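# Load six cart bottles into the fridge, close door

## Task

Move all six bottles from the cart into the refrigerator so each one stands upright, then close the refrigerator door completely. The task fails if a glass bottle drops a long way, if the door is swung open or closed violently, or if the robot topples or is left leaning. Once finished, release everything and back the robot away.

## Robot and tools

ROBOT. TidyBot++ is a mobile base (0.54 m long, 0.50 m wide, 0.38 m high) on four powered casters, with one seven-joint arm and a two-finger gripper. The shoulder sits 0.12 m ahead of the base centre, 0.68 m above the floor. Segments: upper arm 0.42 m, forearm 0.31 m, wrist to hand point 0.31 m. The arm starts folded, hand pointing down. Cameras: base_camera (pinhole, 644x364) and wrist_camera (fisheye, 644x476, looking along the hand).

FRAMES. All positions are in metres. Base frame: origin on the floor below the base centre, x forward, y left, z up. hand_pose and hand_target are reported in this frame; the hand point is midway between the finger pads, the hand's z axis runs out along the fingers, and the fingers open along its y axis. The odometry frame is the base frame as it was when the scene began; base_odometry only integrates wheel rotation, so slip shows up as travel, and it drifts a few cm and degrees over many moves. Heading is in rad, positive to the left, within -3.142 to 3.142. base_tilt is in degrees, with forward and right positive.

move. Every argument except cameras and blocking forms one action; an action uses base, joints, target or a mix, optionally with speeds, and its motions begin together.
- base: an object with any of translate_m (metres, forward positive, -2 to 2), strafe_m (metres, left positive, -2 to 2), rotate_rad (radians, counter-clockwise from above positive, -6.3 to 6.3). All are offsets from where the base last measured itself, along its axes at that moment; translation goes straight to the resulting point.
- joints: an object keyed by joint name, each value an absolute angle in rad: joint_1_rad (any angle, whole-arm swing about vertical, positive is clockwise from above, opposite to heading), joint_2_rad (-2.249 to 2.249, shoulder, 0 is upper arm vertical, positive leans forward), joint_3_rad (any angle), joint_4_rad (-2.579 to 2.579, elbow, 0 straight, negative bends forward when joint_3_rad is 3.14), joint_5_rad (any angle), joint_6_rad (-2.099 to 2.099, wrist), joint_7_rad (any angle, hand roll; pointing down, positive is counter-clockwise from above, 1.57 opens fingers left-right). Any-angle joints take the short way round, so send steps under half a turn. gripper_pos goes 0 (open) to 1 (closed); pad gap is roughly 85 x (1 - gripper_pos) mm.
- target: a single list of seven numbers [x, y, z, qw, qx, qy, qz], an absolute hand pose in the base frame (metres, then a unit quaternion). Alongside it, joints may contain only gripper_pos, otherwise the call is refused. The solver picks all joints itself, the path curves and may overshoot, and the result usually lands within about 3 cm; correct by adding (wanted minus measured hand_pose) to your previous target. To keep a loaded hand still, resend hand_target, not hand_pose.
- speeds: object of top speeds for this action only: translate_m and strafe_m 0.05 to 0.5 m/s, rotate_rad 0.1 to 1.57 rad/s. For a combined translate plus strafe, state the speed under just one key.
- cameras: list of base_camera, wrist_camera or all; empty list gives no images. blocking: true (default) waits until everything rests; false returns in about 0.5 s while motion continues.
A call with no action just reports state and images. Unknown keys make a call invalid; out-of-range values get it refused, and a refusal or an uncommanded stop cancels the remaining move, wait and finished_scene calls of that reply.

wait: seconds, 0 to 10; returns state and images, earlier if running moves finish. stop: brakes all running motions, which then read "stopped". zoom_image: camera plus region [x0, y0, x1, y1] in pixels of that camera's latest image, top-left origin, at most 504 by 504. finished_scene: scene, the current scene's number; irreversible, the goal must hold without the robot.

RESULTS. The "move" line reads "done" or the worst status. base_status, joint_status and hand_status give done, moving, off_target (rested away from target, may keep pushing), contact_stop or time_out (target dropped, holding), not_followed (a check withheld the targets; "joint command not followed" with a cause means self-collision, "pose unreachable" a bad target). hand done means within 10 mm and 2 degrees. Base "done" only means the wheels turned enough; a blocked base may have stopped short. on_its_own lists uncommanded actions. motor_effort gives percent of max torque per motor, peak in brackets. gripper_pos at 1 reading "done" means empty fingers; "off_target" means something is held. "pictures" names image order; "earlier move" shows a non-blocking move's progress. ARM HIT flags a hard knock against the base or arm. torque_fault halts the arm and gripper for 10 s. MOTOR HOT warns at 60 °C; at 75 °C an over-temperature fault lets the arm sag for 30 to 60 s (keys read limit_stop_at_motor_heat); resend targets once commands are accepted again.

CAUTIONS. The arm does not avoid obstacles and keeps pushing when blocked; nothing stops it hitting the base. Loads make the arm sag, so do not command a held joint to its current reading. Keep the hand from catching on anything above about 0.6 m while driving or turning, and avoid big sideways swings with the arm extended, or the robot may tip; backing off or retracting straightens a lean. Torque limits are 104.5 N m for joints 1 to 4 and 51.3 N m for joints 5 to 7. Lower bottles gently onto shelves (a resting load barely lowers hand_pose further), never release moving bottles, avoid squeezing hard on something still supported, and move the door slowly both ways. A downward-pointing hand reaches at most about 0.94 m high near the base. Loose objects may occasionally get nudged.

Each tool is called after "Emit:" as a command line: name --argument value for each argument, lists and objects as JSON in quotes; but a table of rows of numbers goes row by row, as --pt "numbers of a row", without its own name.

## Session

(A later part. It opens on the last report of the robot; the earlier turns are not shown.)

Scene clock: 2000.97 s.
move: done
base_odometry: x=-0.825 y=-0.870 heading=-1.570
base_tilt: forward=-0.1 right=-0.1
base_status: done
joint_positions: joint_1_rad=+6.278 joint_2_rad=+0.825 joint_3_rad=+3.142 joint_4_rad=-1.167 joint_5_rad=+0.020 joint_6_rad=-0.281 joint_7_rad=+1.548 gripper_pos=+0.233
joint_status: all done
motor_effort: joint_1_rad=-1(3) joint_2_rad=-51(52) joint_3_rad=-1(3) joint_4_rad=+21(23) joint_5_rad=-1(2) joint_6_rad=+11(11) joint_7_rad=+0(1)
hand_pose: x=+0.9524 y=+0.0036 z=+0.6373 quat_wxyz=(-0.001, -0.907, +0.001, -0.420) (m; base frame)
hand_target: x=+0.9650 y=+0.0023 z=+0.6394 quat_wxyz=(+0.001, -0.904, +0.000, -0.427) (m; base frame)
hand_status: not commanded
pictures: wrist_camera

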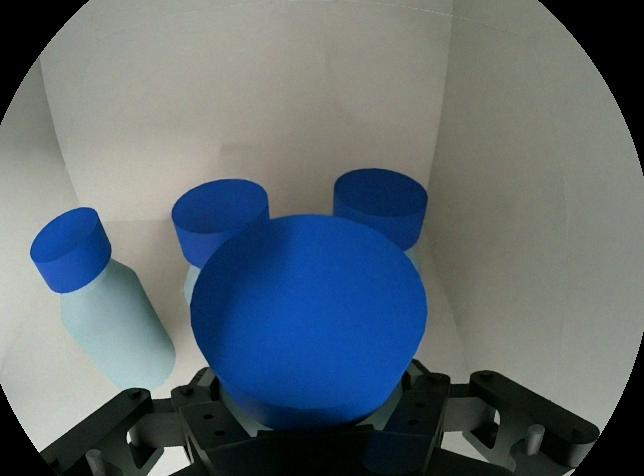

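Emit:
move --joints '{"joint_2_rad":0.862,"joint_4_rad":-1.13,"joint_6_rad":-0.375}' --cameras '["wrist_camera"]'

Scene clock: 2009.13 s.
move: done
base_odometry: x=-0.825 y=-0.870 heading=-1.570
base_tilt: forward=-0.1 right=-0.1
base_status: not commanded
joint_positions: joint_1_rad=+6.278 joint_2_rad=+0.835 joint_3_rad=+3.142 joint_4_rad=-1.165 joint_5_rad=+0.020 joint_6_rad=-0.365 joint_7_rad=+1.548 gripper_pos=+0.233
joint_status: all done
motor_effort: joint_1_rad=-1(1) joint_2_rad=-50(52) joint_3_rad=-1(1) joint_4_rad=+21(23) joint_5_rad=-1(1) joint_6_rad=+9(12) joint_7_rad=+0(0)
hand_pose: x=+0.9348 y=+0.0030 z=+0.6111 quat_wxyz=(-0.002, -0.926, +0.001, -0.378) (m; base frame)
hand_target: x=+0.9430 y=+0.0023 z=+0.6047 quat_wxyz=(+0.001, -0.926, +0.000, -0.378) (m; base frame)
hand_status: not commanded
pictures: wrist_camera

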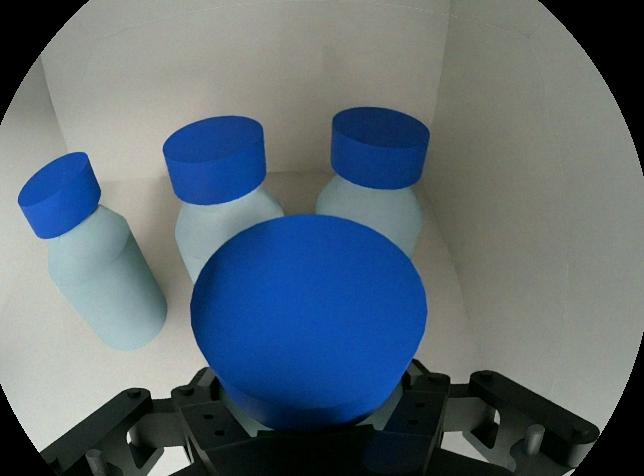

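Emit:
move --joints '{"joint_2_rad":0.88,"joint_6_rad":-0.365}' --cameras '[]'

Emit:
move --joints '{"joint_2_rad":0.895,"joint_6_rad":-0.36}' --cameras '["wrist_camera"]'

Scene clock: 2017.67 s.
move: done
base_odometry: x=-0.825 y=-0.870 heading=-1.570
base_tilt: forward=-0.1 right=-0.1
base_status: not commanded
joint_positions: joint_1_rad=+6.278 joint_2_rad=+0.850 joint_3_rad=+3.142 joint_4_rad=-1.165 joint_5_rad=+0.020 joint_6_rad=-0.365 joint_7_rad=+1.548 gripper_pos=+0.233
joint_status: all done
motor_effort: joint_1_rad=+0(1) joint_2_rad=-51(51) joint_3_rad=-1(2) joint_4_rad=+21(21) joint_5_rad=-1(1) joint_6_rad=+10(10) joint_7_rad=+0(1)
hand_pose: x=+0.9337 y=+0.0030 z=+0.5993 quat_wxyz=(-0.002, -0.928, +0.001, -0.372) (m; base frame)
hand_target: x=+0.9437 y=+0.0023 z=+0.5920 quat_wxyz=(+0.001, -0.927, +0.000, -0.374) (m; base frame)
hand_status: not commanded
pictures: none
No camera images: "cameras" was empty.

Scene clock: 2018.20 s.
move: done
base_odometry: x=-0.825 y=-0.870 heading=-1.570
base_tilt: forward=-0.1 right=-0.1
base_status: not commanded
joint_positions: joint_1_rad=+6.278 joint_2_rad=+0.853 joint_3_rad=+3.142 joint_4_rad=-1.163 joint_5_rad=+0.020 joint_6_rad=-0.365 joint_7_rad=+1.548 gripper_pos=+0.233
joint_status: all done
motor_effort: joint_1_rad=+0(1) joint_2_rad=-48(51) joint_3_rad=-1(1) joint_4_rad=+20(21) joint_5_rad=-1(1) joint_6_rad=+9(10) joint_7_rad=+0(0)
hand_pose: x=+0.9340 y=+0.0030 z=+0.5973 quat_wxyz=(-0.002, -0.929, +0.001, -0.371) (m; base frame)
hand_target: x=+0.9434 y=+0.0023 z=+0.5807 quat_wxyz=(+0.001, -0.929, +0.000, -0.369) (m; base frame)
hand_status: not commanded
pictures: wrist_camera

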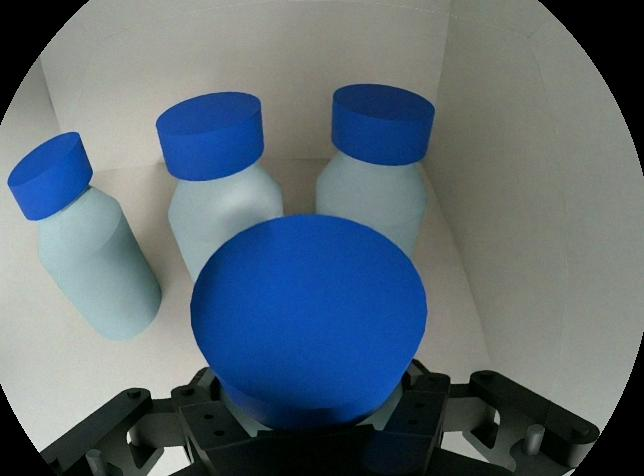

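Emit:
move --joints '{"joint_2_rad":0.91,"joint_6_rad":-0.36}' --cameras '["wrist_camera"]'

Scene clock: 2025.67 s.
move: done
base_odometry: x=-0.825 y=-0.870 heading=-1.570
base_tilt: forward=-0.1 right=-0.1
base_status: not commanded
joint_positions: joint_1_rad=+6.278 joint_2_rad=+0.855 joint_3_rad=+3.142 joint_4_rad=-1.160 joint_5_rad=+0.020 joint_6_rad=-0.365 joint_7_rad=+1.548 gripper_pos=+0.233
joint_status: all done
motor_effort: joint_1_rad=-1(1) joint_2_rad=-46(48) joint_3_rad=-1(1) joint_4_rad=+19(20) joint_5_rad=-1(1) joint_6_rad=+8(9) joint_7_rad=+0(0)
hand_pose: x=+0.9350 y=+0.0030 z=+0.5971 quat_wxyz=(-0.002, -0.929, +0.001, -0.371) (m; base frame)
hand_target: x=+0.9418 y=+0.0023 z=+0.5684 quat_wxyz=(+0.001, -0.932, +0.000, -0.362) (m; base frame)
hand_status: not commanded
pictures: wrist_camera

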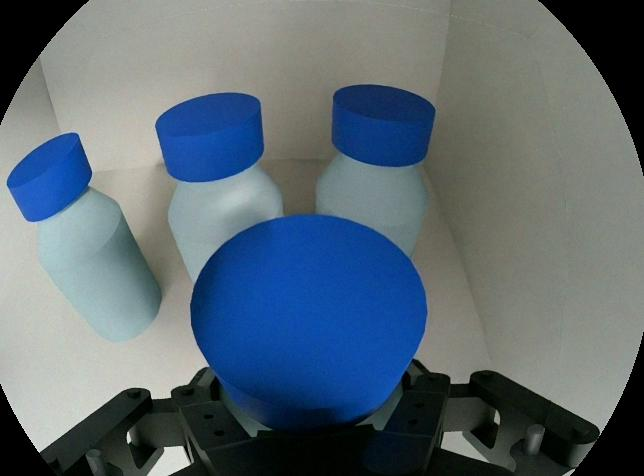

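Emit:
move --joints '{"joint_2_rad":0.88,"joint_6_rad":-0.36}' --cameras '[]'

Emit:
move --joints '{"gripper_pos":0.15}' --cameras '["wrist_camera"]'

Scene clock: 2033.50 s.
move: done
base_odometry: x=-0.825 y=-0.870 heading=-1.570
base_tilt: forward=-0.1 right=-0.1
base_status: not commanded
joint_positions: joint_1_rad=+6.278 joint_2_rad=+0.855 joint_3_rad=+3.142 joint_4_rad=-1.160 joint_5_rad=+0.020 joint_6_rad=-0.365 joint_7_rad=+1.548 gripper_pos=+0.233
joint_status: all done
motor_effort: joint_1_rad=-1(1) joint_2_rad=-46(46) joint_3_rad=-1(1) joint_4_rad=+19(19) joint_5_rad=-1(1) joint_6_rad=+8(9) joint_7_rad=+0(0)
hand_pose: x=+0.9350 y=+0.0030 z=+0.5971 quat_wxyz=(-0.002, -0.929, +0.001, -0.371) (m; base frame)
hand_target: x=+0.9449 y=+0.0023 z=+0.5931 quat_wxyz=(+0.001, -0.927, +0.000, -0.376) (m; base frame)
hand_status: not commanded
pictures: none
No camera images: "cameras" was empty.

Scene clock: 2034.27 s.
move: done
base_odometry: x=-0.825 y=-0.869 heading=-1.570
base_tilt: forward=-0.1 right=-0.1
base_status: not commanded
joint_positions: joint_1_rad=+6.278 joint_2_rad=+0.855 joint_3_rad=+3.142 joint_4_rad=-1.156 joint_5_rad=+0.020 joint_6_rad=-0.365 joint_7_rad=+1.548 gripper_pos=+0.150
joint_status: all done
motor_effort: joint_1_rad=-1(1) joint_2_rad=-45(50) joint_3_rad=-1(1) joint_4_rad=+18(20) joint_5_rad=-1(1) joint_6_rad=+7(9) joint_7_rad=+0(0)
hand_pose: x=+0.9367 y=+0.0030 z=+0.5993 quat_wxyz=(-0.002, -0.928, +0.001, -0.373) (m; base frame)
hand_target: x=+0.9449 y=+0.0023 z=+0.5931 quat_wxyz=(+0.001, -0.927, +0.000, -0.376) (m; base frame)
hand_status: not commanded
pictures: wrist_camera

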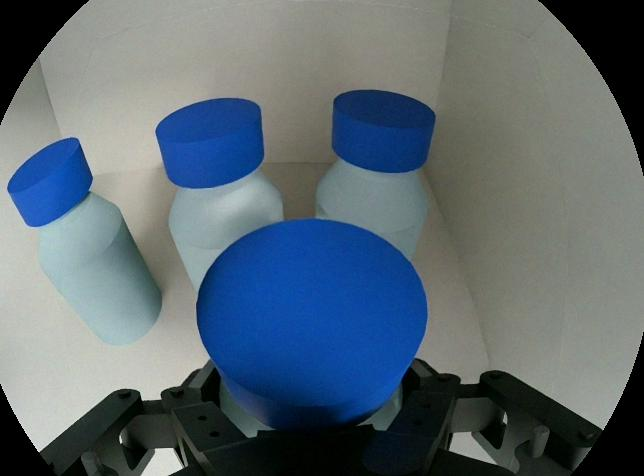

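Emit:
move --joints '{"gripper_pos":0.0}' --cameras '["wrist_camera"]'

Emit:
move --base '{"translate_m":-0.42,"strafe_m":0.018}' --speeds '{"translate_m":0.3}' --cameras '["wrist_camera"]'

Scene clock: 2064.40 s.
move: done
base_odometry: x=-0.825 y=-0.869 heading=-1.570
base_tilt: forward=-0.1 right=-0.1
base_status: not commanded
joint_positions: joint_1_rad=+6.278 joint_2_rad=+0.855 joint_3_rad=+3.142 joint_4_rad=-1.156 joint_5_rad=+0.020 joint_6_rad=-0.365 joint_7_rad=+1.548 gripper_pos=+0.000
joint_status: all done
motor_effort: joint_1_rad=-1(1) joint_2_rad=-45(46) joint_3_rad=-1(1) joint_4_rad=+18(18) joint_5_rad=-1(1) joint_6_rad=+8(8) joint_7_rad=+0(0)
hand_pose: x=+0.9367 y=+0.0030 z=+0.5993 quat_wxyz=(-0.002, -0.928, +0.001, -0.373) (m; base frame)
hand_target: x=+0.9449 y=+0.0023 z=+0.5931 quat_wxyz=(+0.001, -0.927, +0.000, -0.376) (m; base frame)
hand_status: not commanded
pictures: wrist_camera

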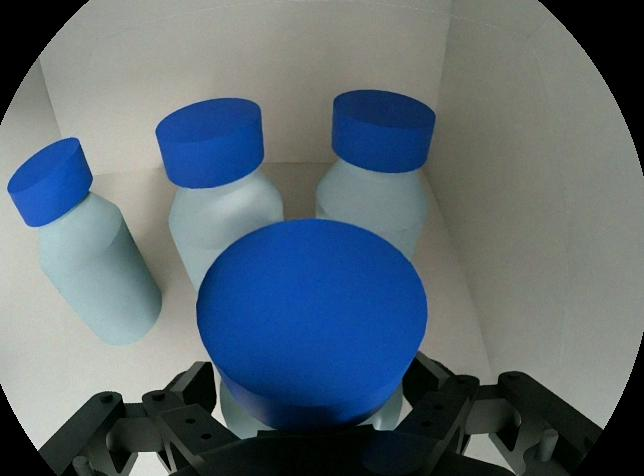

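Scene clock: 2066.77 s.
move: done
base_odometry: x=-0.807 y=-0.449 heading=-1.570
base_tilt: forward=-0.1 right=-0.1
base_status: done
joint_positions: joint_1_rad=+6.279 joint_2_rad=+0.855 joint_3_rad=+3.142 joint_4_rad=-1.145 joint_5_rad=+0.020 joint_6_rad=-0.365 joint_7_rad=+1.548 gripper_pos=+0.000
joint_status: not commanded
motor_effort: joint_1_rad=+0(1) joint_2_rad=-45(47) joint_3_rad=-1(1) joint_4_rad=+17(18) joint_5_rad=-1(1) joint_6_rad=+6(8) joint_7_rad=+0(1)
hand_pose: x=+0.9403 y=+0.0029 z=+0.6044 quat_wxyz=(-0.002, -0.926, +0.001, -0.378) (m; base frame)
hand_target: x=+0.9449 y=+0.0023 z=+0.5931 quat_wxyz=(+0.001, -0.927, +0.000, -0.376) (m; base frame)
hand_status: not commanded
pictures: wrist_camera

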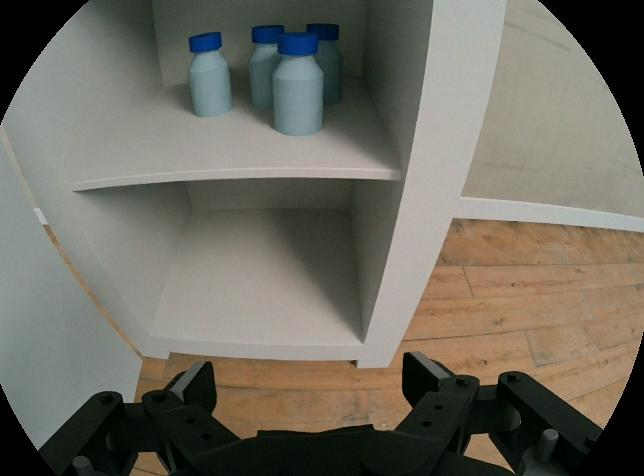

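Emit:
move --base '{"translate_m":-0.129,"strafe_m":-0.587,"rotate_rad":-3.142}' --speeds '{"rotate_rad":1.3}' --joints '{"joint_1_rad":0,"joint_2_rad":0.055,"joint_3_rad":3.14,"joint_4_rad":-1.48,"joint_5_rad":0,"joint_6_rad":-0.46,"joint_7_rad":1.57}' --cameras '["wrist_camera"]'

Scene clock: 2080.80 s.
move: done
base_odometry: x=-1.394 y=-0.321 heading=+1.571
base_tilt: forward=-0.1 right=-0.1
base_status: done
joint_positions: joint_1_rad=+6.288 joint_2_rad=+0.094 joint_3_rad=+3.141 joint_4_rad=-1.445 joint_5_rad=+0.020 joint_6_rad=-0.412 joint_7_rad=+1.548 gripper_pos=+0.000
joint_status: all done
motor_effort: joint_1_rad=+0(9) joint_2_rad=-24(49) joint_3_rad=+0(4) joint_4_rad=+19(20) joint_5_rad=-1(2) joint_6_rad=+8(10) joint_7_rad=+0(1)
hand_pose: x=+0.7618 y=-0.0040 z=+0.9953 quat_wxyz=(-0.003, -0.828, +0.006, -0.561) (m; base frame)
hand_target: x=+0.7400 y=+0.0023 z=+0.9851 quat_wxyz=(+0.001, -0.840, +0.000, -0.542) (m; base frame)
hand_status: not commanded
pictures: wrist_camera

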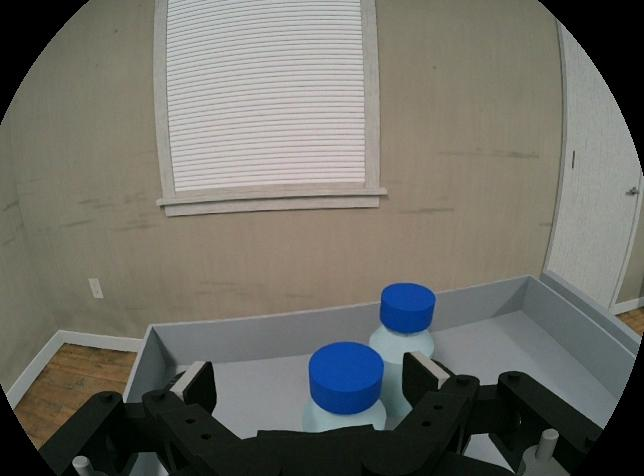

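Emit:
move --base '{"translate_m":0.088,"strafe_m":-0.03}' --speeds '{"translate_m":0.25}' --joints '{"joint_2_rad":0.10,"joint_4_rad":-1.58,"joint_6_rad":-0.33}' --cameras '["wrist_camera"]'

Scene clock: 2100.63 s.
move: done
base_odometry: x=-1.364 y=-0.233 heading=+1.571
base_tilt: forward=-0.1 right=-0.1
base_status: done
joint_positions: joint_1_rad=+6.288 joint_2_rad=+0.094 joint_3_rad=+3.141 joint_4_rad=-1.550 joint_5_rad=+0.020 joint_6_rad=-0.370 joint_7_rad=+1.548 gripper_pos=+0.000
joint_status: all done
motor_effort: joint_1_rad=-1(2) joint_2_rad=-24(28) joint_3_rad=-1(1) joint_4_rad=+19(21) joint_5_rad=-1(1) joint_6_rad=+8(10) joint_7_rad=+0(1)
hand_pose: x=+0.7532 y=-0.0037 z=+0.9441 quat_wxyz=(-0.003, -0.845, +0.005, -0.534) (m; base frame)
hand_target: x=+0.7552 y=+0.0023 z=+0.9338 quat_wxyz=(+0.001, -0.844, +0.000, -0.536) (m; base frame)
hand_status: not commanded
pictures: wrist_camera

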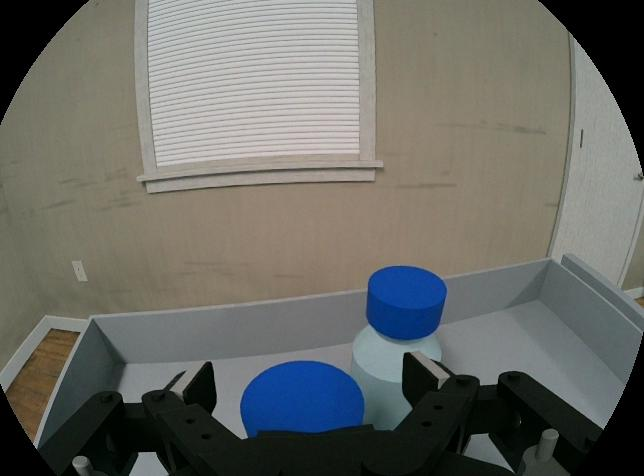

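Emit:
move --base '{"translate_m":-0.007,"strafe_m":0.003}' --speeds '{"translate_m":0.1}' --joints '{"joint_1_rad":0,"joint_2_rad":0.15,"joint_3_rad":3.14,"joint_4_rad":-1.69,"joint_5_rad":0,"joint_6_rad":-0.18,"joint_7_rad":1.57}' --cameras '["wrist_camera"]'

Scene clock: 2114.10 s.
move: done
base_odometry: x=-1.367 y=-0.240 heading=+1.570
base_tilt: forward=-0.1 right=-0.1
base_status: done
joint_positions: joint_1_rad=+6.288 joint_2_rad=+0.119 joint_3_rad=+3.141 joint_4_rad=-1.661 joint_5_rad=+0.020 joint_6_rad=-0.233 joint_7_rad=+1.548 gripper_pos=+0.000
joint_status: all done
motor_effort: joint_1_rad=+0(2) joint_2_rad=-25(27) joint_3_rad=-1(2) joint_4_rad=+19(21) joint_5_rad=-1(2) joint_6_rad=+9(10) joint_7_rad=+0(1)
hand_pose: x=+0.7578 y=-0.0028 z=+0.9011 quat_wxyz=(-0.002, -0.845, +0.004, -0.535) (m; base frame)
hand_target: x=+0.7653 y=+0.0023 z=+0.8790 quat_wxyz=(+0.001, -0.847, +0.000, -0.532) (m; base frame)
hand_status: not commanded
pictures: wrist_camera

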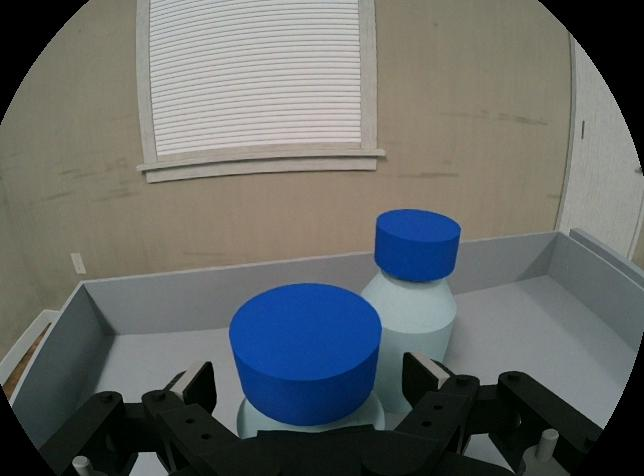

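Emit:
move --base '{"translate_m":0.003}' --speeds '{"translate_m":0.1}' --joints '{"joint_2_rad":0.19,"joint_4_rad":-1.785,"joint_6_rad":-0.04}' --cameras '["wrist_camera"]'

Emit:
move --joints '{"gripper_pos":0.4}' --cameras '["wrist_camera"]'

Scene clock: 2124.60 s.
move: done
base_odometry: x=-1.366 y=-0.237 heading=+1.570
base_tilt: forward=-0.1 right=-0.1
base_status: done
joint_positions: joint_1_rad=+6.288 joint_2_rad=+0.152 joint_3_rad=+3.141 joint_4_rad=-1.756 joint_5_rad=+0.020 joint_6_rad=-0.093 joint_7_rad=+1.548 gripper_pos=+0.000
joint_status: all done
motor_effort: joint_1_rad=+0(2) joint_2_rad=-25(27) joint_3_rad=-1(2) joint_4_rad=+19(21) joint_5_rad=-1(1) joint_6_rad=+8(10) joint_7_rad=+0(1)
hand_pose: x=+0.7624 y=-0.0019 z=+0.8636 quat_wxyz=(-0.001, -0.842, +0.003, -0.540) (m; base frame)
hand_target: x=+0.7686 y=+0.0023 z=+0.8376 quat_wxyz=(+0.001, -0.846, +0.000, -0.534) (m; base frame)
hand_status: not commanded
pictures: wrist_camera

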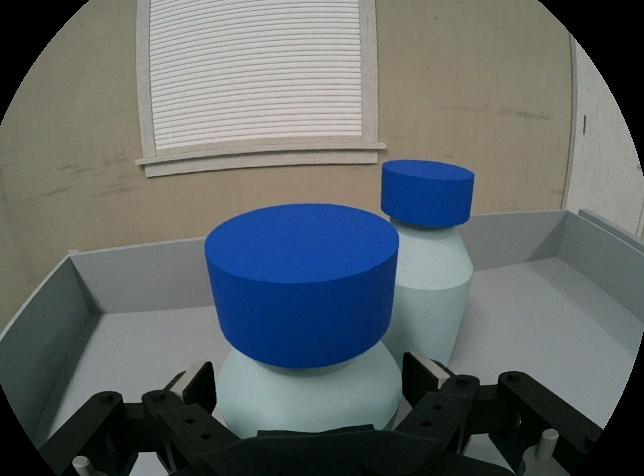

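Scene clock: 2125.37 s.
move: off_target
base_odometry: x=-1.366 y=-0.237 heading=+1.570
base_tilt: forward=-0.1 right=-0.1
base_status: not commanded
joint_positions: joint_1_rad=+6.288 joint_2_rad=+0.152 joint_3_rad=+3.141 joint_4_rad=-1.756 joint_5_rad=+0.020 joint_6_rad=-0.091 joint_7_rad=+1.548 gripper_pos=+0.231
joint_status: gripper_pos off_target (ended at +0.231, target +0.400)
motor_effort: joint_1_rad=-1(1) joint_2_rad=-24(26) joint_3_rad=+0(1) joint_4_rad=+19(19) joint_5_rad=-1(2) joint_6_rad=+9(9) joint_7_rad=-1(1)
hand_pose: x=+0.7626 y=-0.0019 z=+0.8640 quat_wxyz=(-0.001, -0.841, +0.003, -0.540) (m; base frame)
hand_target: x=+0.7686 y=+0.0023 z=+0.8376 quat_wxyz=(+0.001, -0.846, +0.000, -0.534) (m; base frame)
hand_status: not commanded
pictures: wrist_camera

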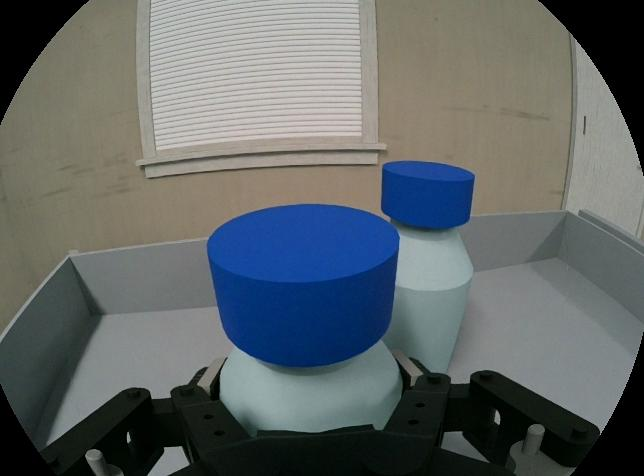

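Emit:
move --joints '{"joint_2_rad":0.12,"joint_4_rad":-1.30,"joint_6_rad":-0.56}' --cameras '["wrist_camera"]'

Emit:
move --base '{"translate_m":-0.38}' --joints '{"joint_2_rad":-0.385,"joint_4_rad":-1.76,"joint_6_rad":-0.63}' --cameras '["wrist_camera"]'

Scene clock: 2153.70 s.
move: done
base_odometry: x=-1.366 y=-0.237 heading=+1.570
base_tilt: forward=-0.1 right=-0.1
base_status: not commanded
joint_positions: joint_1_rad=+6.288 joint_2_rad=+0.159 joint_3_rad=+3.141 joint_4_rad=-1.349 joint_5_rad=+0.020 joint_6_rad=-0.533 joint_7_rad=+1.548 gripper_pos=+0.231
joint_status: all done
motor_effort: joint_1_rad=-1(1) joint_2_rad=-31(33) joint_3_rad=-1(1) joint_4_rad=+24(27) joint_5_rad=-1(1) joint_6_rad=+13(14) joint_7_rad=+0(1)
hand_pose: x=+0.7768 y=-0.0046 z=+0.9763 quat_wxyz=(-0.004, -0.852, +0.007, -0.523) (m; base frame)
hand_target: x=+0.7657 y=+0.0023 z=+1.0229 quat_wxyz=(+0.001, -0.836, +0.000, -0.549) (m; base frame)
hand_status: not commanded
pictures: wrist_camera

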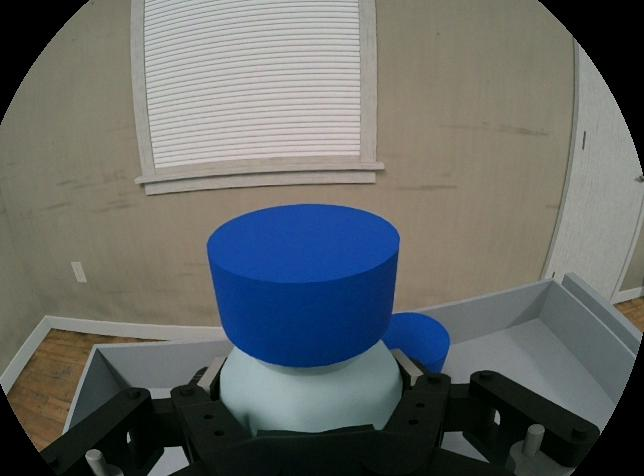

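Scene clock: 2155.87 s.
move: done
base_odometry: x=-1.367 y=-0.617 heading=+1.571
base_tilt: forward=-0.1 right=-0.1
base_status: done
joint_positions: joint_1_rad=+6.287 joint_2_rad=-0.363 joint_3_rad=+3.141 joint_4_rad=-1.749 joint_5_rad=+0.020 joint_6_rad=-0.607 joint_7_rad=+1.548 gripper_pos=+0.231
joint_status: all done
motor_effort: joint_1_rad=+0(2) joint_2_rad=-12(36) joint_3_rad=+0(2) joint_4_rad=+24(25) joint_5_rad=-1(1) joint_6_rad=+13(14) joint_7_rad=+0(1)
hand_pose: x=+0.5624 y=-0.0039 z=+1.0056 quat_wxyz=(-0.004, -0.839, +0.007, -0.543) (m; base frame)
hand_target: x=+0.5517 y=+0.0022 z=+1.0020 quat_wxyz=(+0.000, -0.843, +0.000, -0.538) (m; base frame)
hand_status: not commanded
pictures: wrist_camera

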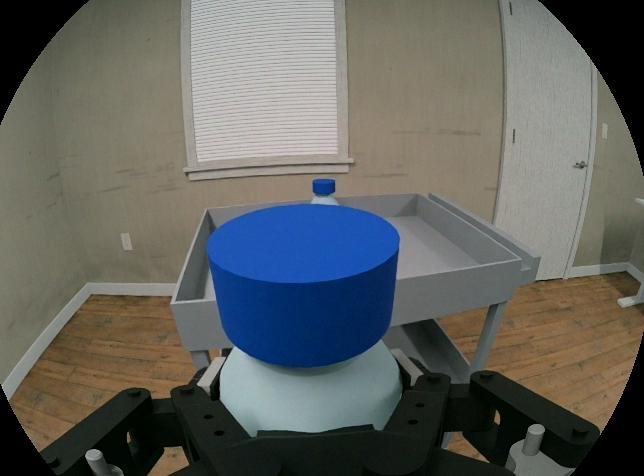

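Emit:
move --base '{"translate_m":-0.022,"strafe_m":-0.401,"rotate_rad":3.341}' --speeds '{"rotate_rad":1.3}' --cameras '["wrist_camera"]'

Emit:
move --base '{"translate_m":0.25}' --speeds '{"translate_m":0.25}' --joints '{"joint_1_rad":0,"joint_2_rad":0.47,"joint_3_rad":3.14,"joint_4_rad":-1.93,"joint_5_rad":0,"joint_6_rad":0.385,"joint_7_rad":1.57}' --cameras '["wrist_camera", "base_camera"]'

Scene clock: 2177.33 s.
move: done
base_odometry: x=-0.966 y=-0.639 heading=-1.372
base_tilt: forward=-0.1 right=-0.1
base_status: done
joint_positions: joint_1_rad=+6.286 joint_2_rad=-0.363 joint_3_rad=+3.141 joint_4_rad=-1.750 joint_5_rad=+0.020 joint_6_rad=-0.607 joint_7_rad=+1.548 gripper_pos=+0.231
joint_status: not commanded
motor_effort: joint_1_rad=+0(2) joint_2_rad=-12(14) joint_3_rad=+0(2) joint_4_rad=+24(24) joint_5_rad=-1(2) joint_6_rad=+13(13) joint_7_rad=+0(1)
hand_pose: x=+0.5623 y=-0.0033 z=+1.0046 quat_wxyz=(-0.004, -0.840, +0.007, -0.543) (m; base frame)
hand_target: x=+0.5517 y=+0.0022 z=+1.0020 quat_wxyz=(+0.000, -0.843, +0.000, -0.538) (m; base frame)
hand_status: not commanded
pictures: wrist_camera

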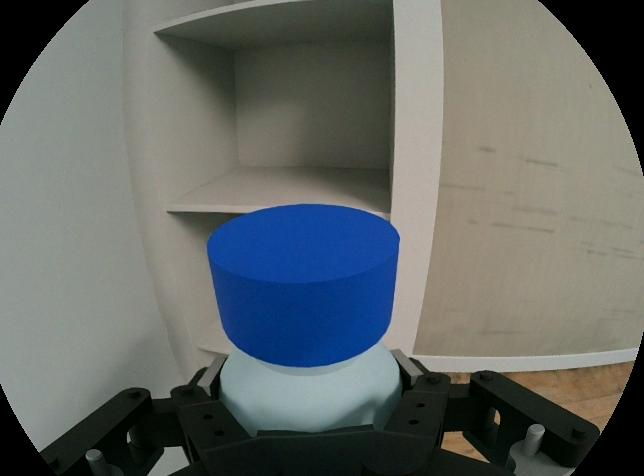

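Scene clock: 2179.80 s.
move: done
base_odometry: x=-0.916 y=-0.884 heading=-1.371
base_tilt: forward=-0.1 right=-0.1
base_status: done
joint_positions: joint_1_rad=+6.286 joint_2_rad=+0.449 joint_3_rad=+3.141 joint_4_rad=-1.920 joint_5_rad=+0.020 joint_6_rad=+0.301 joint_7_rad=+1.548 gripper_pos=+0.231
joint_status: all done
motor_effort: joint_1_rad=+0(2) joint_2_rad=-36(39) joint_3_rad=-1(2) joint_4_rad=+19(25) joint_5_rad=-1(2) joint_6_rad=+12(14) joint_7_rad=+0(2)
hand_pose: x=+0.7946 y=+0.0016 z=+0.6870 quat_wxyz=(+0.003, -0.860, +0.001, -0.511) (m; base frame)
hand_target: x=+0.8030 y=+0.0023 z=+0.6914 quat_wxyz=(+0.001, -0.845, +0.000, -0.534) (m; base frame)
hand_status: not commanded
pictures: base_camera, wrist_camera

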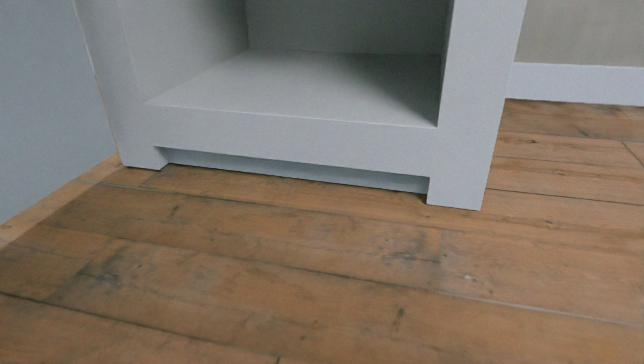

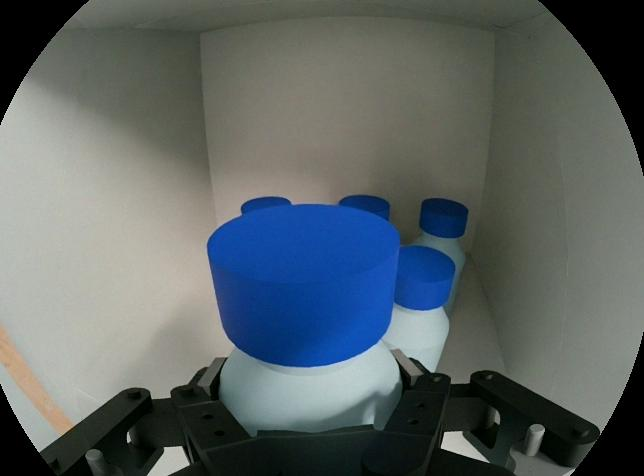

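Emit:
move --base '{"strafe_m":0.014}' --speeds '{"strafe_m":0.2}' --cameras '[]'

Emit:
move --joints '{"joint_1_rad":0,"joint_2_rad":0.80,"joint_3_rad":3.14,"joint_4_rad":-1.507,"joint_5_rad":0,"joint_6_rad":0.315,"joint_7_rad":1.57}' --cameras '["wrist_camera"]'

Scene clock: 2217.53 s.
move: done
base_odometry: x=-0.902 y=-0.881 heading=-1.371
base_tilt: forward=-0.1 right=-0.1
base_status: done
joint_positions: joint_1_rad=+6.281 joint_2_rad=+0.450 joint_3_rad=+3.141 joint_4_rad=-1.920 joint_5_rad=+0.020 joint_6_rad=+0.304 joint_7_rad=+1.548 gripper_pos=+0.231
joint_status: not commanded
motor_effort: joint_1_rad=-1(3) joint_2_rad=-37(37) joint_3_rad=-1(3) joint_4_rad=+19(19) joint_5_rad=-1(1) joint_6_rad=+12(13) joint_7_rad=+0(1)
hand_pose: x=+0.7949 y=+0.0052 z=+0.6874 quat_wxyz=(+0.004, -0.859, -0.001, -0.512) (m; base frame)
hand_target: x=+0.8030 y=+0.0023 z=+0.6914 quat_wxyz=(+0.001, -0.845, +0.000, -0.534) (m; base frame)
hand_status: not commanded
pictures: none
No camera images: "cameras" was empty.

Scene clock: 2219.13 s.
move: done
base_odometry: x=-0.902 y=-0.881 heading=-1.371
base_tilt: forward=-0.1 right=-0.1
base_status: not commanded
joint_positions: joint_1_rad=+6.281 joint_2_rad=+0.778 joint_3_rad=+3.141 joint_4_rad=-1.553 joint_5_rad=+0.020 joint_6_rad=+0.304 joint_7_rad=+1.548 gripper_pos=+0.231
joint_status: all done
motor_effort: joint_1_rad=-1(2) joint_2_rad=-47(49) joint_3_rad=-1(2) joint_4_rad=+19(21) joint_5_rad=-1(2) joint_6_rad=+12(14) joint_7_rad=+0(1)
hand_pose: x=+0.9213 y=+0.0055 z=+0.6272 quat_wxyz=(+0.004, -0.849, -0.001, -0.528) (m; base frame)
hand_target: x=+0.9379 y=+0.0023 z=+0.6366 quat_wxyz=(+0.001, -0.839, +0.000, -0.544) (m; base frame)
hand_status: not commanded
pictures: wrist_camera

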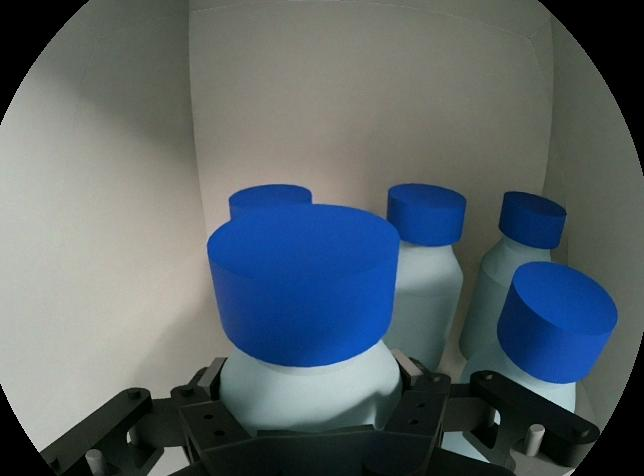

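Emit:
move --joints '{"joint_2_rad":0.862,"joint_4_rad":-1.483,"joint_6_rad":0.385}' --cameras '["wrist_camera"]'

Emit:
move --joints '{"joint_2_rad":0.88,"joint_6_rad":0.39}' --cameras '[]'

Scene clock: 2229.77 s.
move: done
base_odometry: x=-0.902 y=-0.881 heading=-1.371
base_tilt: forward=-0.1 right=-0.1
base_status: not commanded
joint_positions: joint_1_rad=+6.281 joint_2_rad=+0.838 joint_3_rad=+3.141 joint_4_rad=-1.521 joint_5_rad=+0.020 joint_6_rad=+0.327 joint_7_rad=+1.548 gripper_pos=+0.231
joint_status: all done
motor_effort: joint_1_rad=-1(1) joint_2_rad=-47(50) joint_3_rad=-1(2) joint_4_rad=+18(20) joint_5_rad=-1(1) joint_6_rad=+12(13) joint_7_rad=+0(1)
hand_pose: x=+0.9320 y=+0.0057 z=+0.6017 quat_wxyz=(+0.005, -0.850, -0.001, -0.527) (m; base frame)
hand_target: x=+0.9512 y=+0.0023 z=+0.6178 quat_wxyz=(+0.001, -0.831, +0.000, -0.557) (m; base frame)
hand_status: not commanded
pictures: wrist_camera

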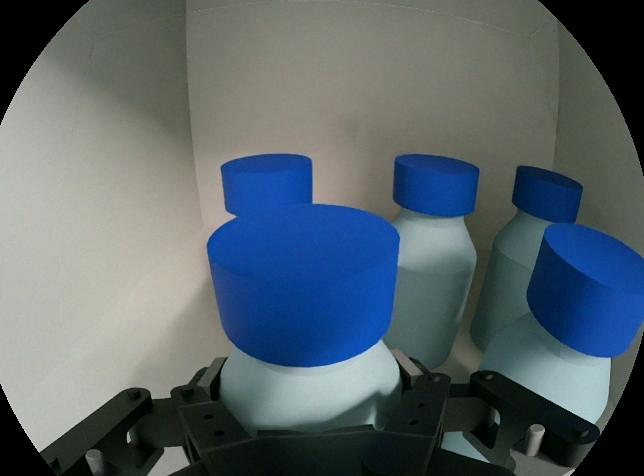

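Scene clock: 2230.33 s.
move: done
base_odometry: x=-0.902 y=-0.881 heading=-1.371
base_tilt: forward=-0.1 right=-0.1
base_status: not commanded
joint_positions: joint_1_rad=+6.281 joint_2_rad=+0.840 joint_3_rad=+3.141 joint_4_rad=-1.519 joint_5_rad=+0.020 joint_6_rad=+0.330 joint_7_rad=+1.548 gripper_pos=+0.231
joint_status: all done
motor_effort: joint_1_rad=-1(1) joint_2_rad=-46(48) joint_3_rad=-1(2) joint_4_rad=+18(19) joint_5_rad=-1(1) joint_6_rad=+11(13) joint_7_rad=+0(0)
hand_pose: x=+0.9330 y=+0.0057 z=+0.6016 quat_wxyz=(+0.005, -0.849, -0.001, -0.528) (m; base frame)
hand_target: x=+0.9505 y=+0.0023 z=+0.6043 quat_wxyz=(+0.001, -0.834, +0.000, -0.552) (m; base frame)
hand_status: not commanded
pictures: none
No camera images: "cameras" was empty.

Emit:
move --joints '{"joint_2_rad":0.897,"joint_6_rad":0.385}' --cameras '[]'

Emit:
move --joints '{"joint_2_rad":0.912,"joint_6_rad":0.38}' --cameras '["wrist_camera"]'

Scene clock: 2236.30 s.
move: done
base_odometry: x=-0.902 y=-0.881 heading=-1.371
base_tilt: forward=-0.1 right=-0.1
base_status: not commanded
joint_positions: joint_1_rad=+6.281 joint_2_rad=+0.844 joint_3_rad=+3.141 joint_4_rad=-1.514 joint_5_rad=+0.020 joint_6_rad=+0.330 joint_7_rad=+1.548 gripper_pos=+0.231
joint_status: all done
motor_effort: joint_1_rad=+0(1) joint_2_rad=-44(47) joint_3_rad=-1(1) joint_4_rad=+17(18) joint_5_rad=-1(1) joint_6_rad=+10(12) joint_7_rad=+0(0)
hand_pose: x=+0.9347 y=+0.0057 z=+0.6012 quat_wxyz=(+0.005, -0.849, -0.001, -0.528) (m; base frame)
hand_target: x=+0.9484 y=+0.0023 z=+0.5887 quat_wxyz=(+0.001, -0.840, +0.000, -0.542) (m; base frame)
hand_status: not commanded
pictures: none
No camera images: "cameras" was empty.

Scene clock: 2236.83 s.
move: done
base_odometry: x=-0.902 y=-0.881 heading=-1.371
base_tilt: forward=-0.1 right=-0.1
base_status: not commanded
joint_positions: joint_1_rad=+6.281 joint_2_rad=+0.848 joint_3_rad=+3.141 joint_4_rad=-1.509 joint_5_rad=+0.020 joint_6_rad=+0.330 joint_7_rad=+1.548 gripper_pos=+0.231
joint_status: all done
motor_effort: joint_1_rad=+0(1) joint_2_rad=-42(43) joint_3_rad=-1(1) joint_4_rad=+16(17) joint_5_rad=-1(1) joint_6_rad=+9(11) joint_7_rad=+0(0)
hand_pose: x=+0.9363 y=+0.0057 z=+0.6010 quat_wxyz=(+0.005, -0.848, -0.001, -0.529) (m; base frame)
hand_target: x=+0.9463 y=+0.0023 z=+0.5749 quat_wxyz=(+0.001, -0.845, +0.000, -0.534) (m; base frame)
hand_status: not commanded
pictures: wrist_camera

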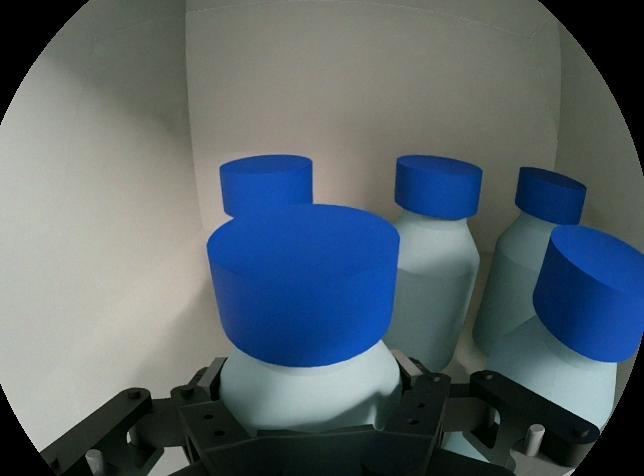

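Emit:
move --joints '{"joint_2_rad":0.888}' --cameras '[]'

Emit:
move --joints '{"gripper_pos":0.05}' --cameras '["wrist_camera"]'

Scene clock: 2243.03 s.
move: done
base_odometry: x=-0.902 y=-0.881 heading=-1.371
base_tilt: forward=-0.1 right=-0.1
base_status: not commanded
joint_positions: joint_1_rad=+6.281 joint_2_rad=+0.848 joint_3_rad=+3.141 joint_4_rad=-1.508 joint_5_rad=+0.020 joint_6_rad=+0.330 joint_7_rad=+1.548 gripper_pos=+0.231
joint_status: all done
motor_effort: joint_1_rad=-1(1) joint_2_rad=-42(42) joint_3_rad=-1(1) joint_4_rad=+16(16) joint_5_rad=-1(1) joint_6_rad=+10(10) joint_7_rad=+0(0)
hand_pose: x=+0.9363 y=+0.0057 z=+0.6009 quat_wxyz=(+0.005, -0.848, -0.001, -0.529) (m; base frame)
hand_target: x=+0.9486 y=+0.0023 z=+0.5948 quat_wxyz=(+0.001, -0.839, +0.000, -0.544) (m; base frame)
hand_status: not commanded
pictures: none
No camera images: "cameras" was empty.

Scene clock: 2243.77 s.
move: done
base_odometry: x=-0.902 y=-0.881 heading=-1.371
base_tilt: forward=-0.1 right=-0.1
base_status: not commanded
joint_positions: joint_1_rad=+6.281 joint_2_rad=+0.848 joint_3_rad=+3.141 joint_4_rad=-1.504 joint_5_rad=+0.020 joint_6_rad=+0.331 joint_7_rad=+1.548 gripper_pos=+0.050
joint_status: all done
motor_effort: joint_1_rad=+1(1) joint_2_rad=-42(46) joint_3_rad=+0(1) joint_4_rad=+16(17) joint_5_rad=-1(1) joint_6_rad=+9(11) joint_7_rad=+0(0)
hand_pose: x=+0.9380 y=+0.0060 z=+0.6031 quat_wxyz=(+0.005, -0.847, -0.001, -0.531) (m; base frame)
hand_target: x=+0.9486 y=+0.0023 z=+0.5948 quat_wxyz=(+0.001, -0.839, +0.000, -0.544) (m; base frame)
hand_status: not commanded
pictures: wrist_camera

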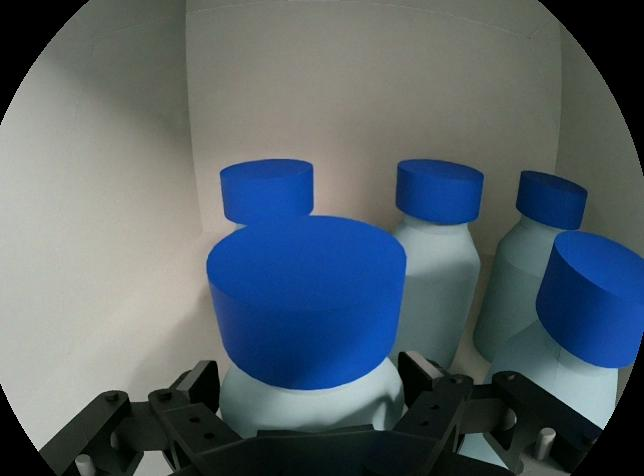

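Emit:
move --base '{"translate_m": -0.42, "strafe_m": 0.021}' --speeds '{"translate_m": 0.3}' --cameras '["all"]'

Scene clock: 2284.37 s.
move: done
base_odometry: x=-0.965 y=-0.465 heading=-1.371
base_tilt: forward=-0.1 right=-0.1
base_status: done
joint_positions: joint_1_rad=+6.281 joint_2_rad=+0.848 joint_3_rad=+3.141 joint_4_rad=-1.498 joint_5_rad=+0.020 joint_6_rad=+0.332 joint_7_rad=+1.548 gripper_pos=+0.050
joint_status: not commanded
motor_effort: joint_1_rad=+0(2) joint_2_rad=-42(44) joint_3_rad=-1(2) joint_4_rad=+15(16) joint_5_rad=-1(1) joint_6_rad=+8(9) joint_7_rad=+0(0)
hand_pose: x=+0.9404 y=+0.0058 z=+0.6066 quat_wxyz=(+0.005, -0.845, -0.001, -0.534) (m; base frame)
hand_target: x=+0.9486 y=+0.0023 z=+0.5948 quat_wxyz=(+0.001, -0.839, +0.000, -0.544) (m; base frame)
hand_status: not commanded
pictures: base_camera, wrist_camera

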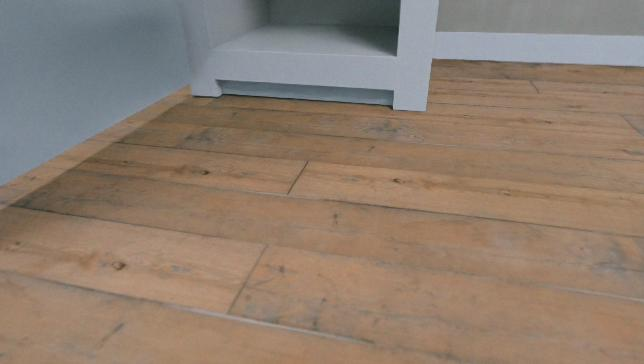

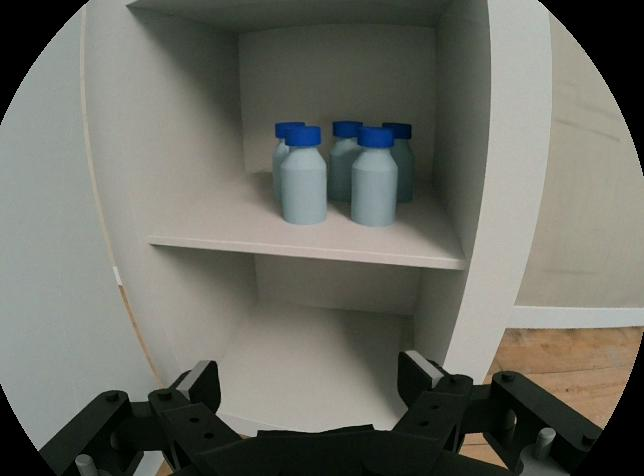

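Emit:
move --base '{"translate_m": -0.262, "strafe_m": -0.286, "rotate_rad": -3.341}' --speeds '{"rotate_rad": 1.3}' --joints '{"joint_1_rad": 0, "joint_2_rad": 0.055, "joint_3_rad": 3.14, "joint_4_rad": -1.48, "joint_5_rad": 0, "joint_6_rad": -0.46, "joint_7_rad": 1.57, "gripper_pos": 0}' --cameras '["all"]'

Scene clock: 2296.93 s.
move: done
base_odometry: x=-1.297 y=-0.265 heading=+1.572
base_tilt: forward=-0.1 right=-0.1
base_status: done
joint_positions: joint_1_rad=+6.286 joint_2_rad=+0.094 joint_3_rad=+3.139 joint_4_rad=-1.488 joint_5_rad=+0.020 joint_6_rad=-0.411 joint_7_rad=+1.548 gripper_pos=+0.000
joint_status: all done
motor_effort: joint_1_rad=-1(8) joint_2_rad=-24(47) joint_3_rad=-1(5) joint_4_rad=+19(20) joint_5_rad=-1(3) joint_6_rad=+8(10) joint_7_rad=+0(2)
hand_pose: x=+0.7569 y=-0.0018 z=+0.9693 quat_wxyz=(-0.002, -0.840, +0.004, -0.543) (m; base frame)
hand_target: x=+0.7400 y=+0.0023 z=+0.9851 quat_wxyz=(+0.001, -0.840, +0.000, -0.542) (m; base frame)
hand_status: not commanded
pictures: base_camera, wrist_camera

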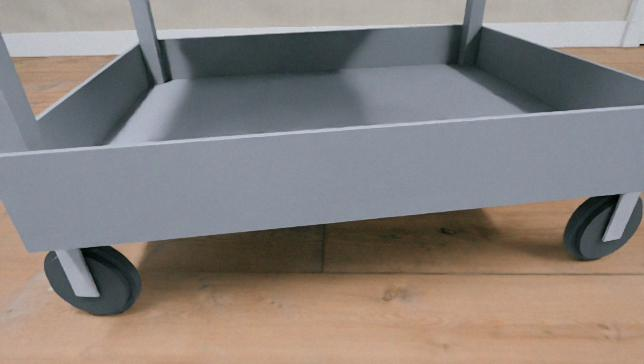

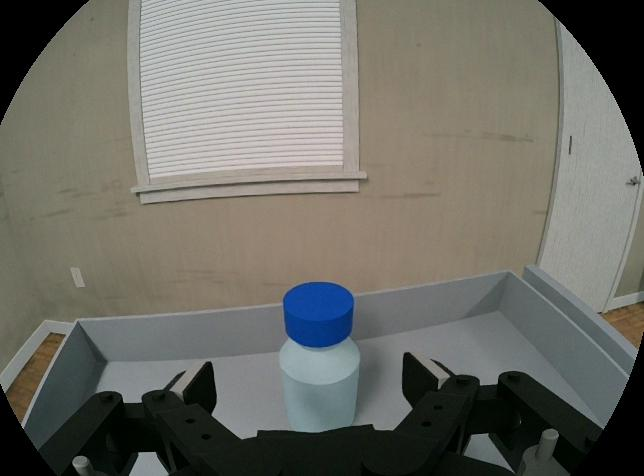

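Emit:
move --base '{"translate_m": 0.116, "strafe_m": -0.012}' --speeds '{"translate_m": 0.25}' --joints '{"joint_2_rad": 0.10, "joint_4_rad": -1.58, "joint_6_rad": -0.33}' --cameras '["wrist_camera"]'

Emit:
move --joints '{"joint_2_rad": 0.15, "joint_4_rad": -1.69, "joint_6_rad": -0.18}' --cameras '["wrist_camera"]'

Scene clock: 2315.47 s.
move: done
base_odometry: x=-1.285 y=-0.149 heading=+1.571
base_tilt: forward=-0.1 right=-0.1
base_status: done
joint_positions: joint_1_rad=+6.286 joint_2_rad=+0.093 joint_3_rad=+3.139 joint_4_rad=-1.553 joint_5_rad=+0.020 joint_6_rad=-0.369 joint_7_rad=+1.548 gripper_pos=+0.000
joint_status: all done
motor_effort: joint_1_rad=+0(1) joint_2_rad=-24(28) joint_3_rad=-1(1) joint_4_rad=+19(21) joint_5_rad=-1(1) joint_6_rad=+8(10) joint_7_rad=+0(1)
hand_pose: x=+0.7526 y=-0.0015 z=+0.9434 quat_wxyz=(-0.002, -0.845, +0.004, -0.534) (m; base frame)
hand_target: x=+0.7552 y=+0.0023 z=+0.9338 quat_wxyz=(+0.001, -0.844, +0.000, -0.536) (m; base frame)
hand_status: not commanded
pictures: wrist_camera

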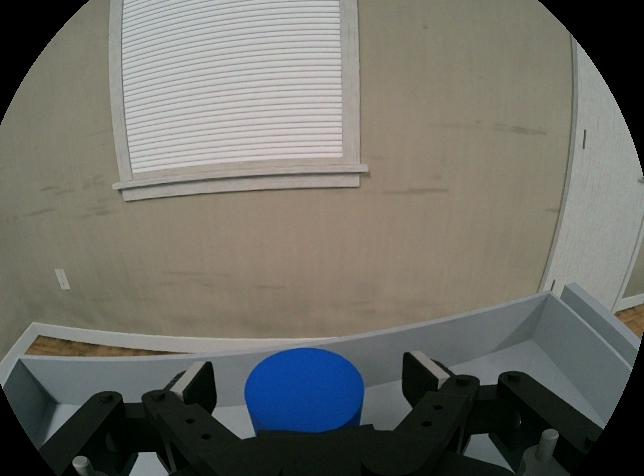

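Scene clock: 2316.73 s.
move: done
base_odometry: x=-1.285 y=-0.149 heading=+1.571
base_tilt: forward=-0.1 right=-0.1
base_status: not commanded
joint_positions: joint_1_rad=+6.286 joint_2_rad=+0.115 joint_3_rad=+3.139 joint_4_rad=-1.661 joint_5_rad=+0.020 joint_6_rad=-0.233 joint_7_rad=+1.548 gripper_pos=+0.000
joint_status: all done
motor_effort: joint_1_rad=-1(1) joint_2_rad=-24(26) joint_3_rad=-1(1) joint_4_rad=+19(21) joint_5_rad=-1(1) joint_6_rad=+9(10) joint_7_rad=+0(0)
hand_pose: x=+0.7570 y=-0.0007 z=+0.9039 quat_wxyz=(-0.001, -0.844, +0.003, -0.537) (m; base frame)
hand_target: x=+0.7653 y=+0.0023 z=+0.8791 quat_wxyz=(+0.001, -0.847, +0.000, -0.532) (m; base frame)
hand_status: not commanded
pictures: wrist_camera

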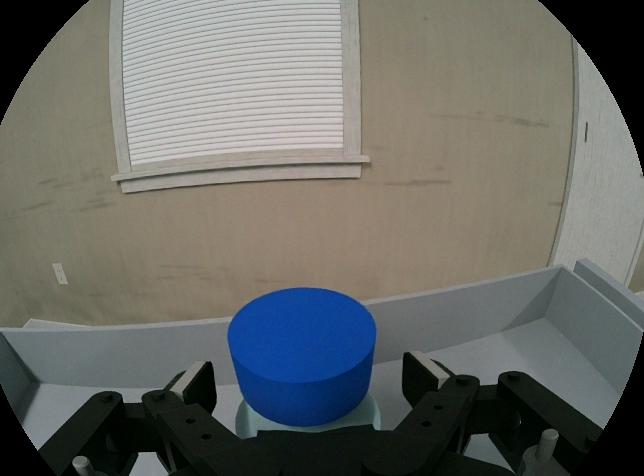

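Emit:
move --joints '{"joint_2_rad": 0.19, "joint_4_rad": -1.785, "joint_6_rad": -0.04}' --cameras '["wrist_camera"]'

Emit:
move --joints '{"gripper_pos": 0.4}' --cameras '["wrist_camera"]'

Scene clock: 2325.73 s.
move: done
base_odometry: x=-1.285 y=-0.149 heading=+1.571
base_tilt: forward=-0.1 right=-0.1
base_status: not commanded
joint_positions: joint_1_rad=+6.286 joint_2_rad=+0.153 joint_3_rad=+3.139 joint_4_rad=-1.756 joint_5_rad=+0.020 joint_6_rad=-0.092 joint_7_rad=+1.548 gripper_pos=+0.000
joint_status: all done
motor_effort: joint_1_rad=-1(1) joint_2_rad=-25(27) joint_3_rad=-1(1) joint_4_rad=+19(20) joint_5_rad=-1(1) joint_6_rad=+9(9) joint_7_rad=+0(1)
hand_pose: x=+0.7625 y=+0.0001 z=+0.8635 quat_wxyz=(+0.000, -0.842, +0.002, -0.540) (m; base frame)
hand_target: x=+0.7686 y=+0.0023 z=+0.8376 quat_wxyz=(+0.001, -0.846, +0.000, -0.534) (m; base frame)
hand_status: not commanded
pictures: wrist_camera

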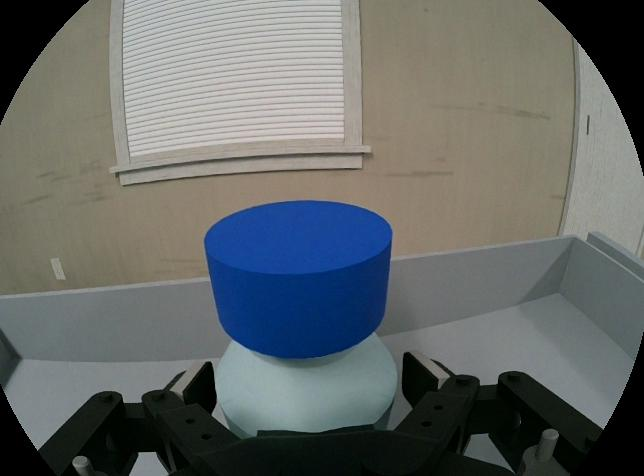

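Scene clock: 2326.50 s.
move: off_target
base_odometry: x=-1.285 y=-0.149 heading=+1.571
base_tilt: forward=-0.1 right=-0.1
base_status: not commanded
joint_positions: joint_1_rad=+6.286 joint_2_rad=+0.153 joint_3_rad=+3.139 joint_4_rad=-1.756 joint_5_rad=+0.020 joint_6_rad=-0.090 joint_7_rad=+1.548 gripper_pos=+0.234
joint_status: gripper_pos off_target (ended at +0.234, target +0.400)
motor_effort: joint_1_rad=+0(1) joint_2_rad=-24(25) joint_3_rad=+0(1) joint_4_rad=+19(19) joint_5_rad=-1(2) joint_6_rad=+9(10) joint_7_rad=+0(1)
hand_pose: x=+0.7627 y=+0.0002 z=+0.8640 quat_wxyz=(+0.000, -0.841, +0.002, -0.541) (m; base frame)
hand_target: x=+0.7686 y=+0.0023 z=+0.8376 quat_wxyz=(+0.001, -0.846, +0.000, -0.534) (m; base frame)
hand_status: not commanded
pictures: wrist_camera

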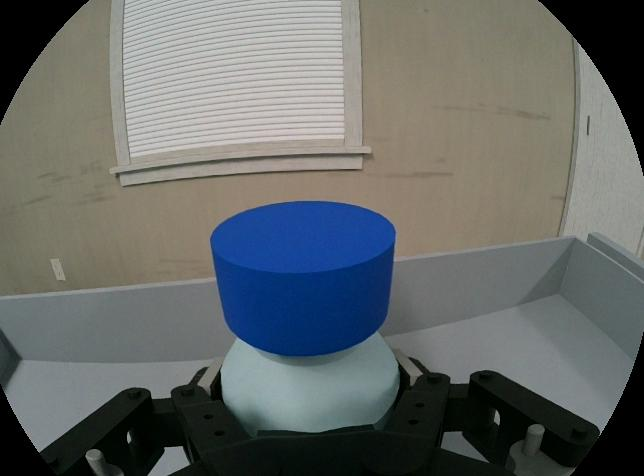

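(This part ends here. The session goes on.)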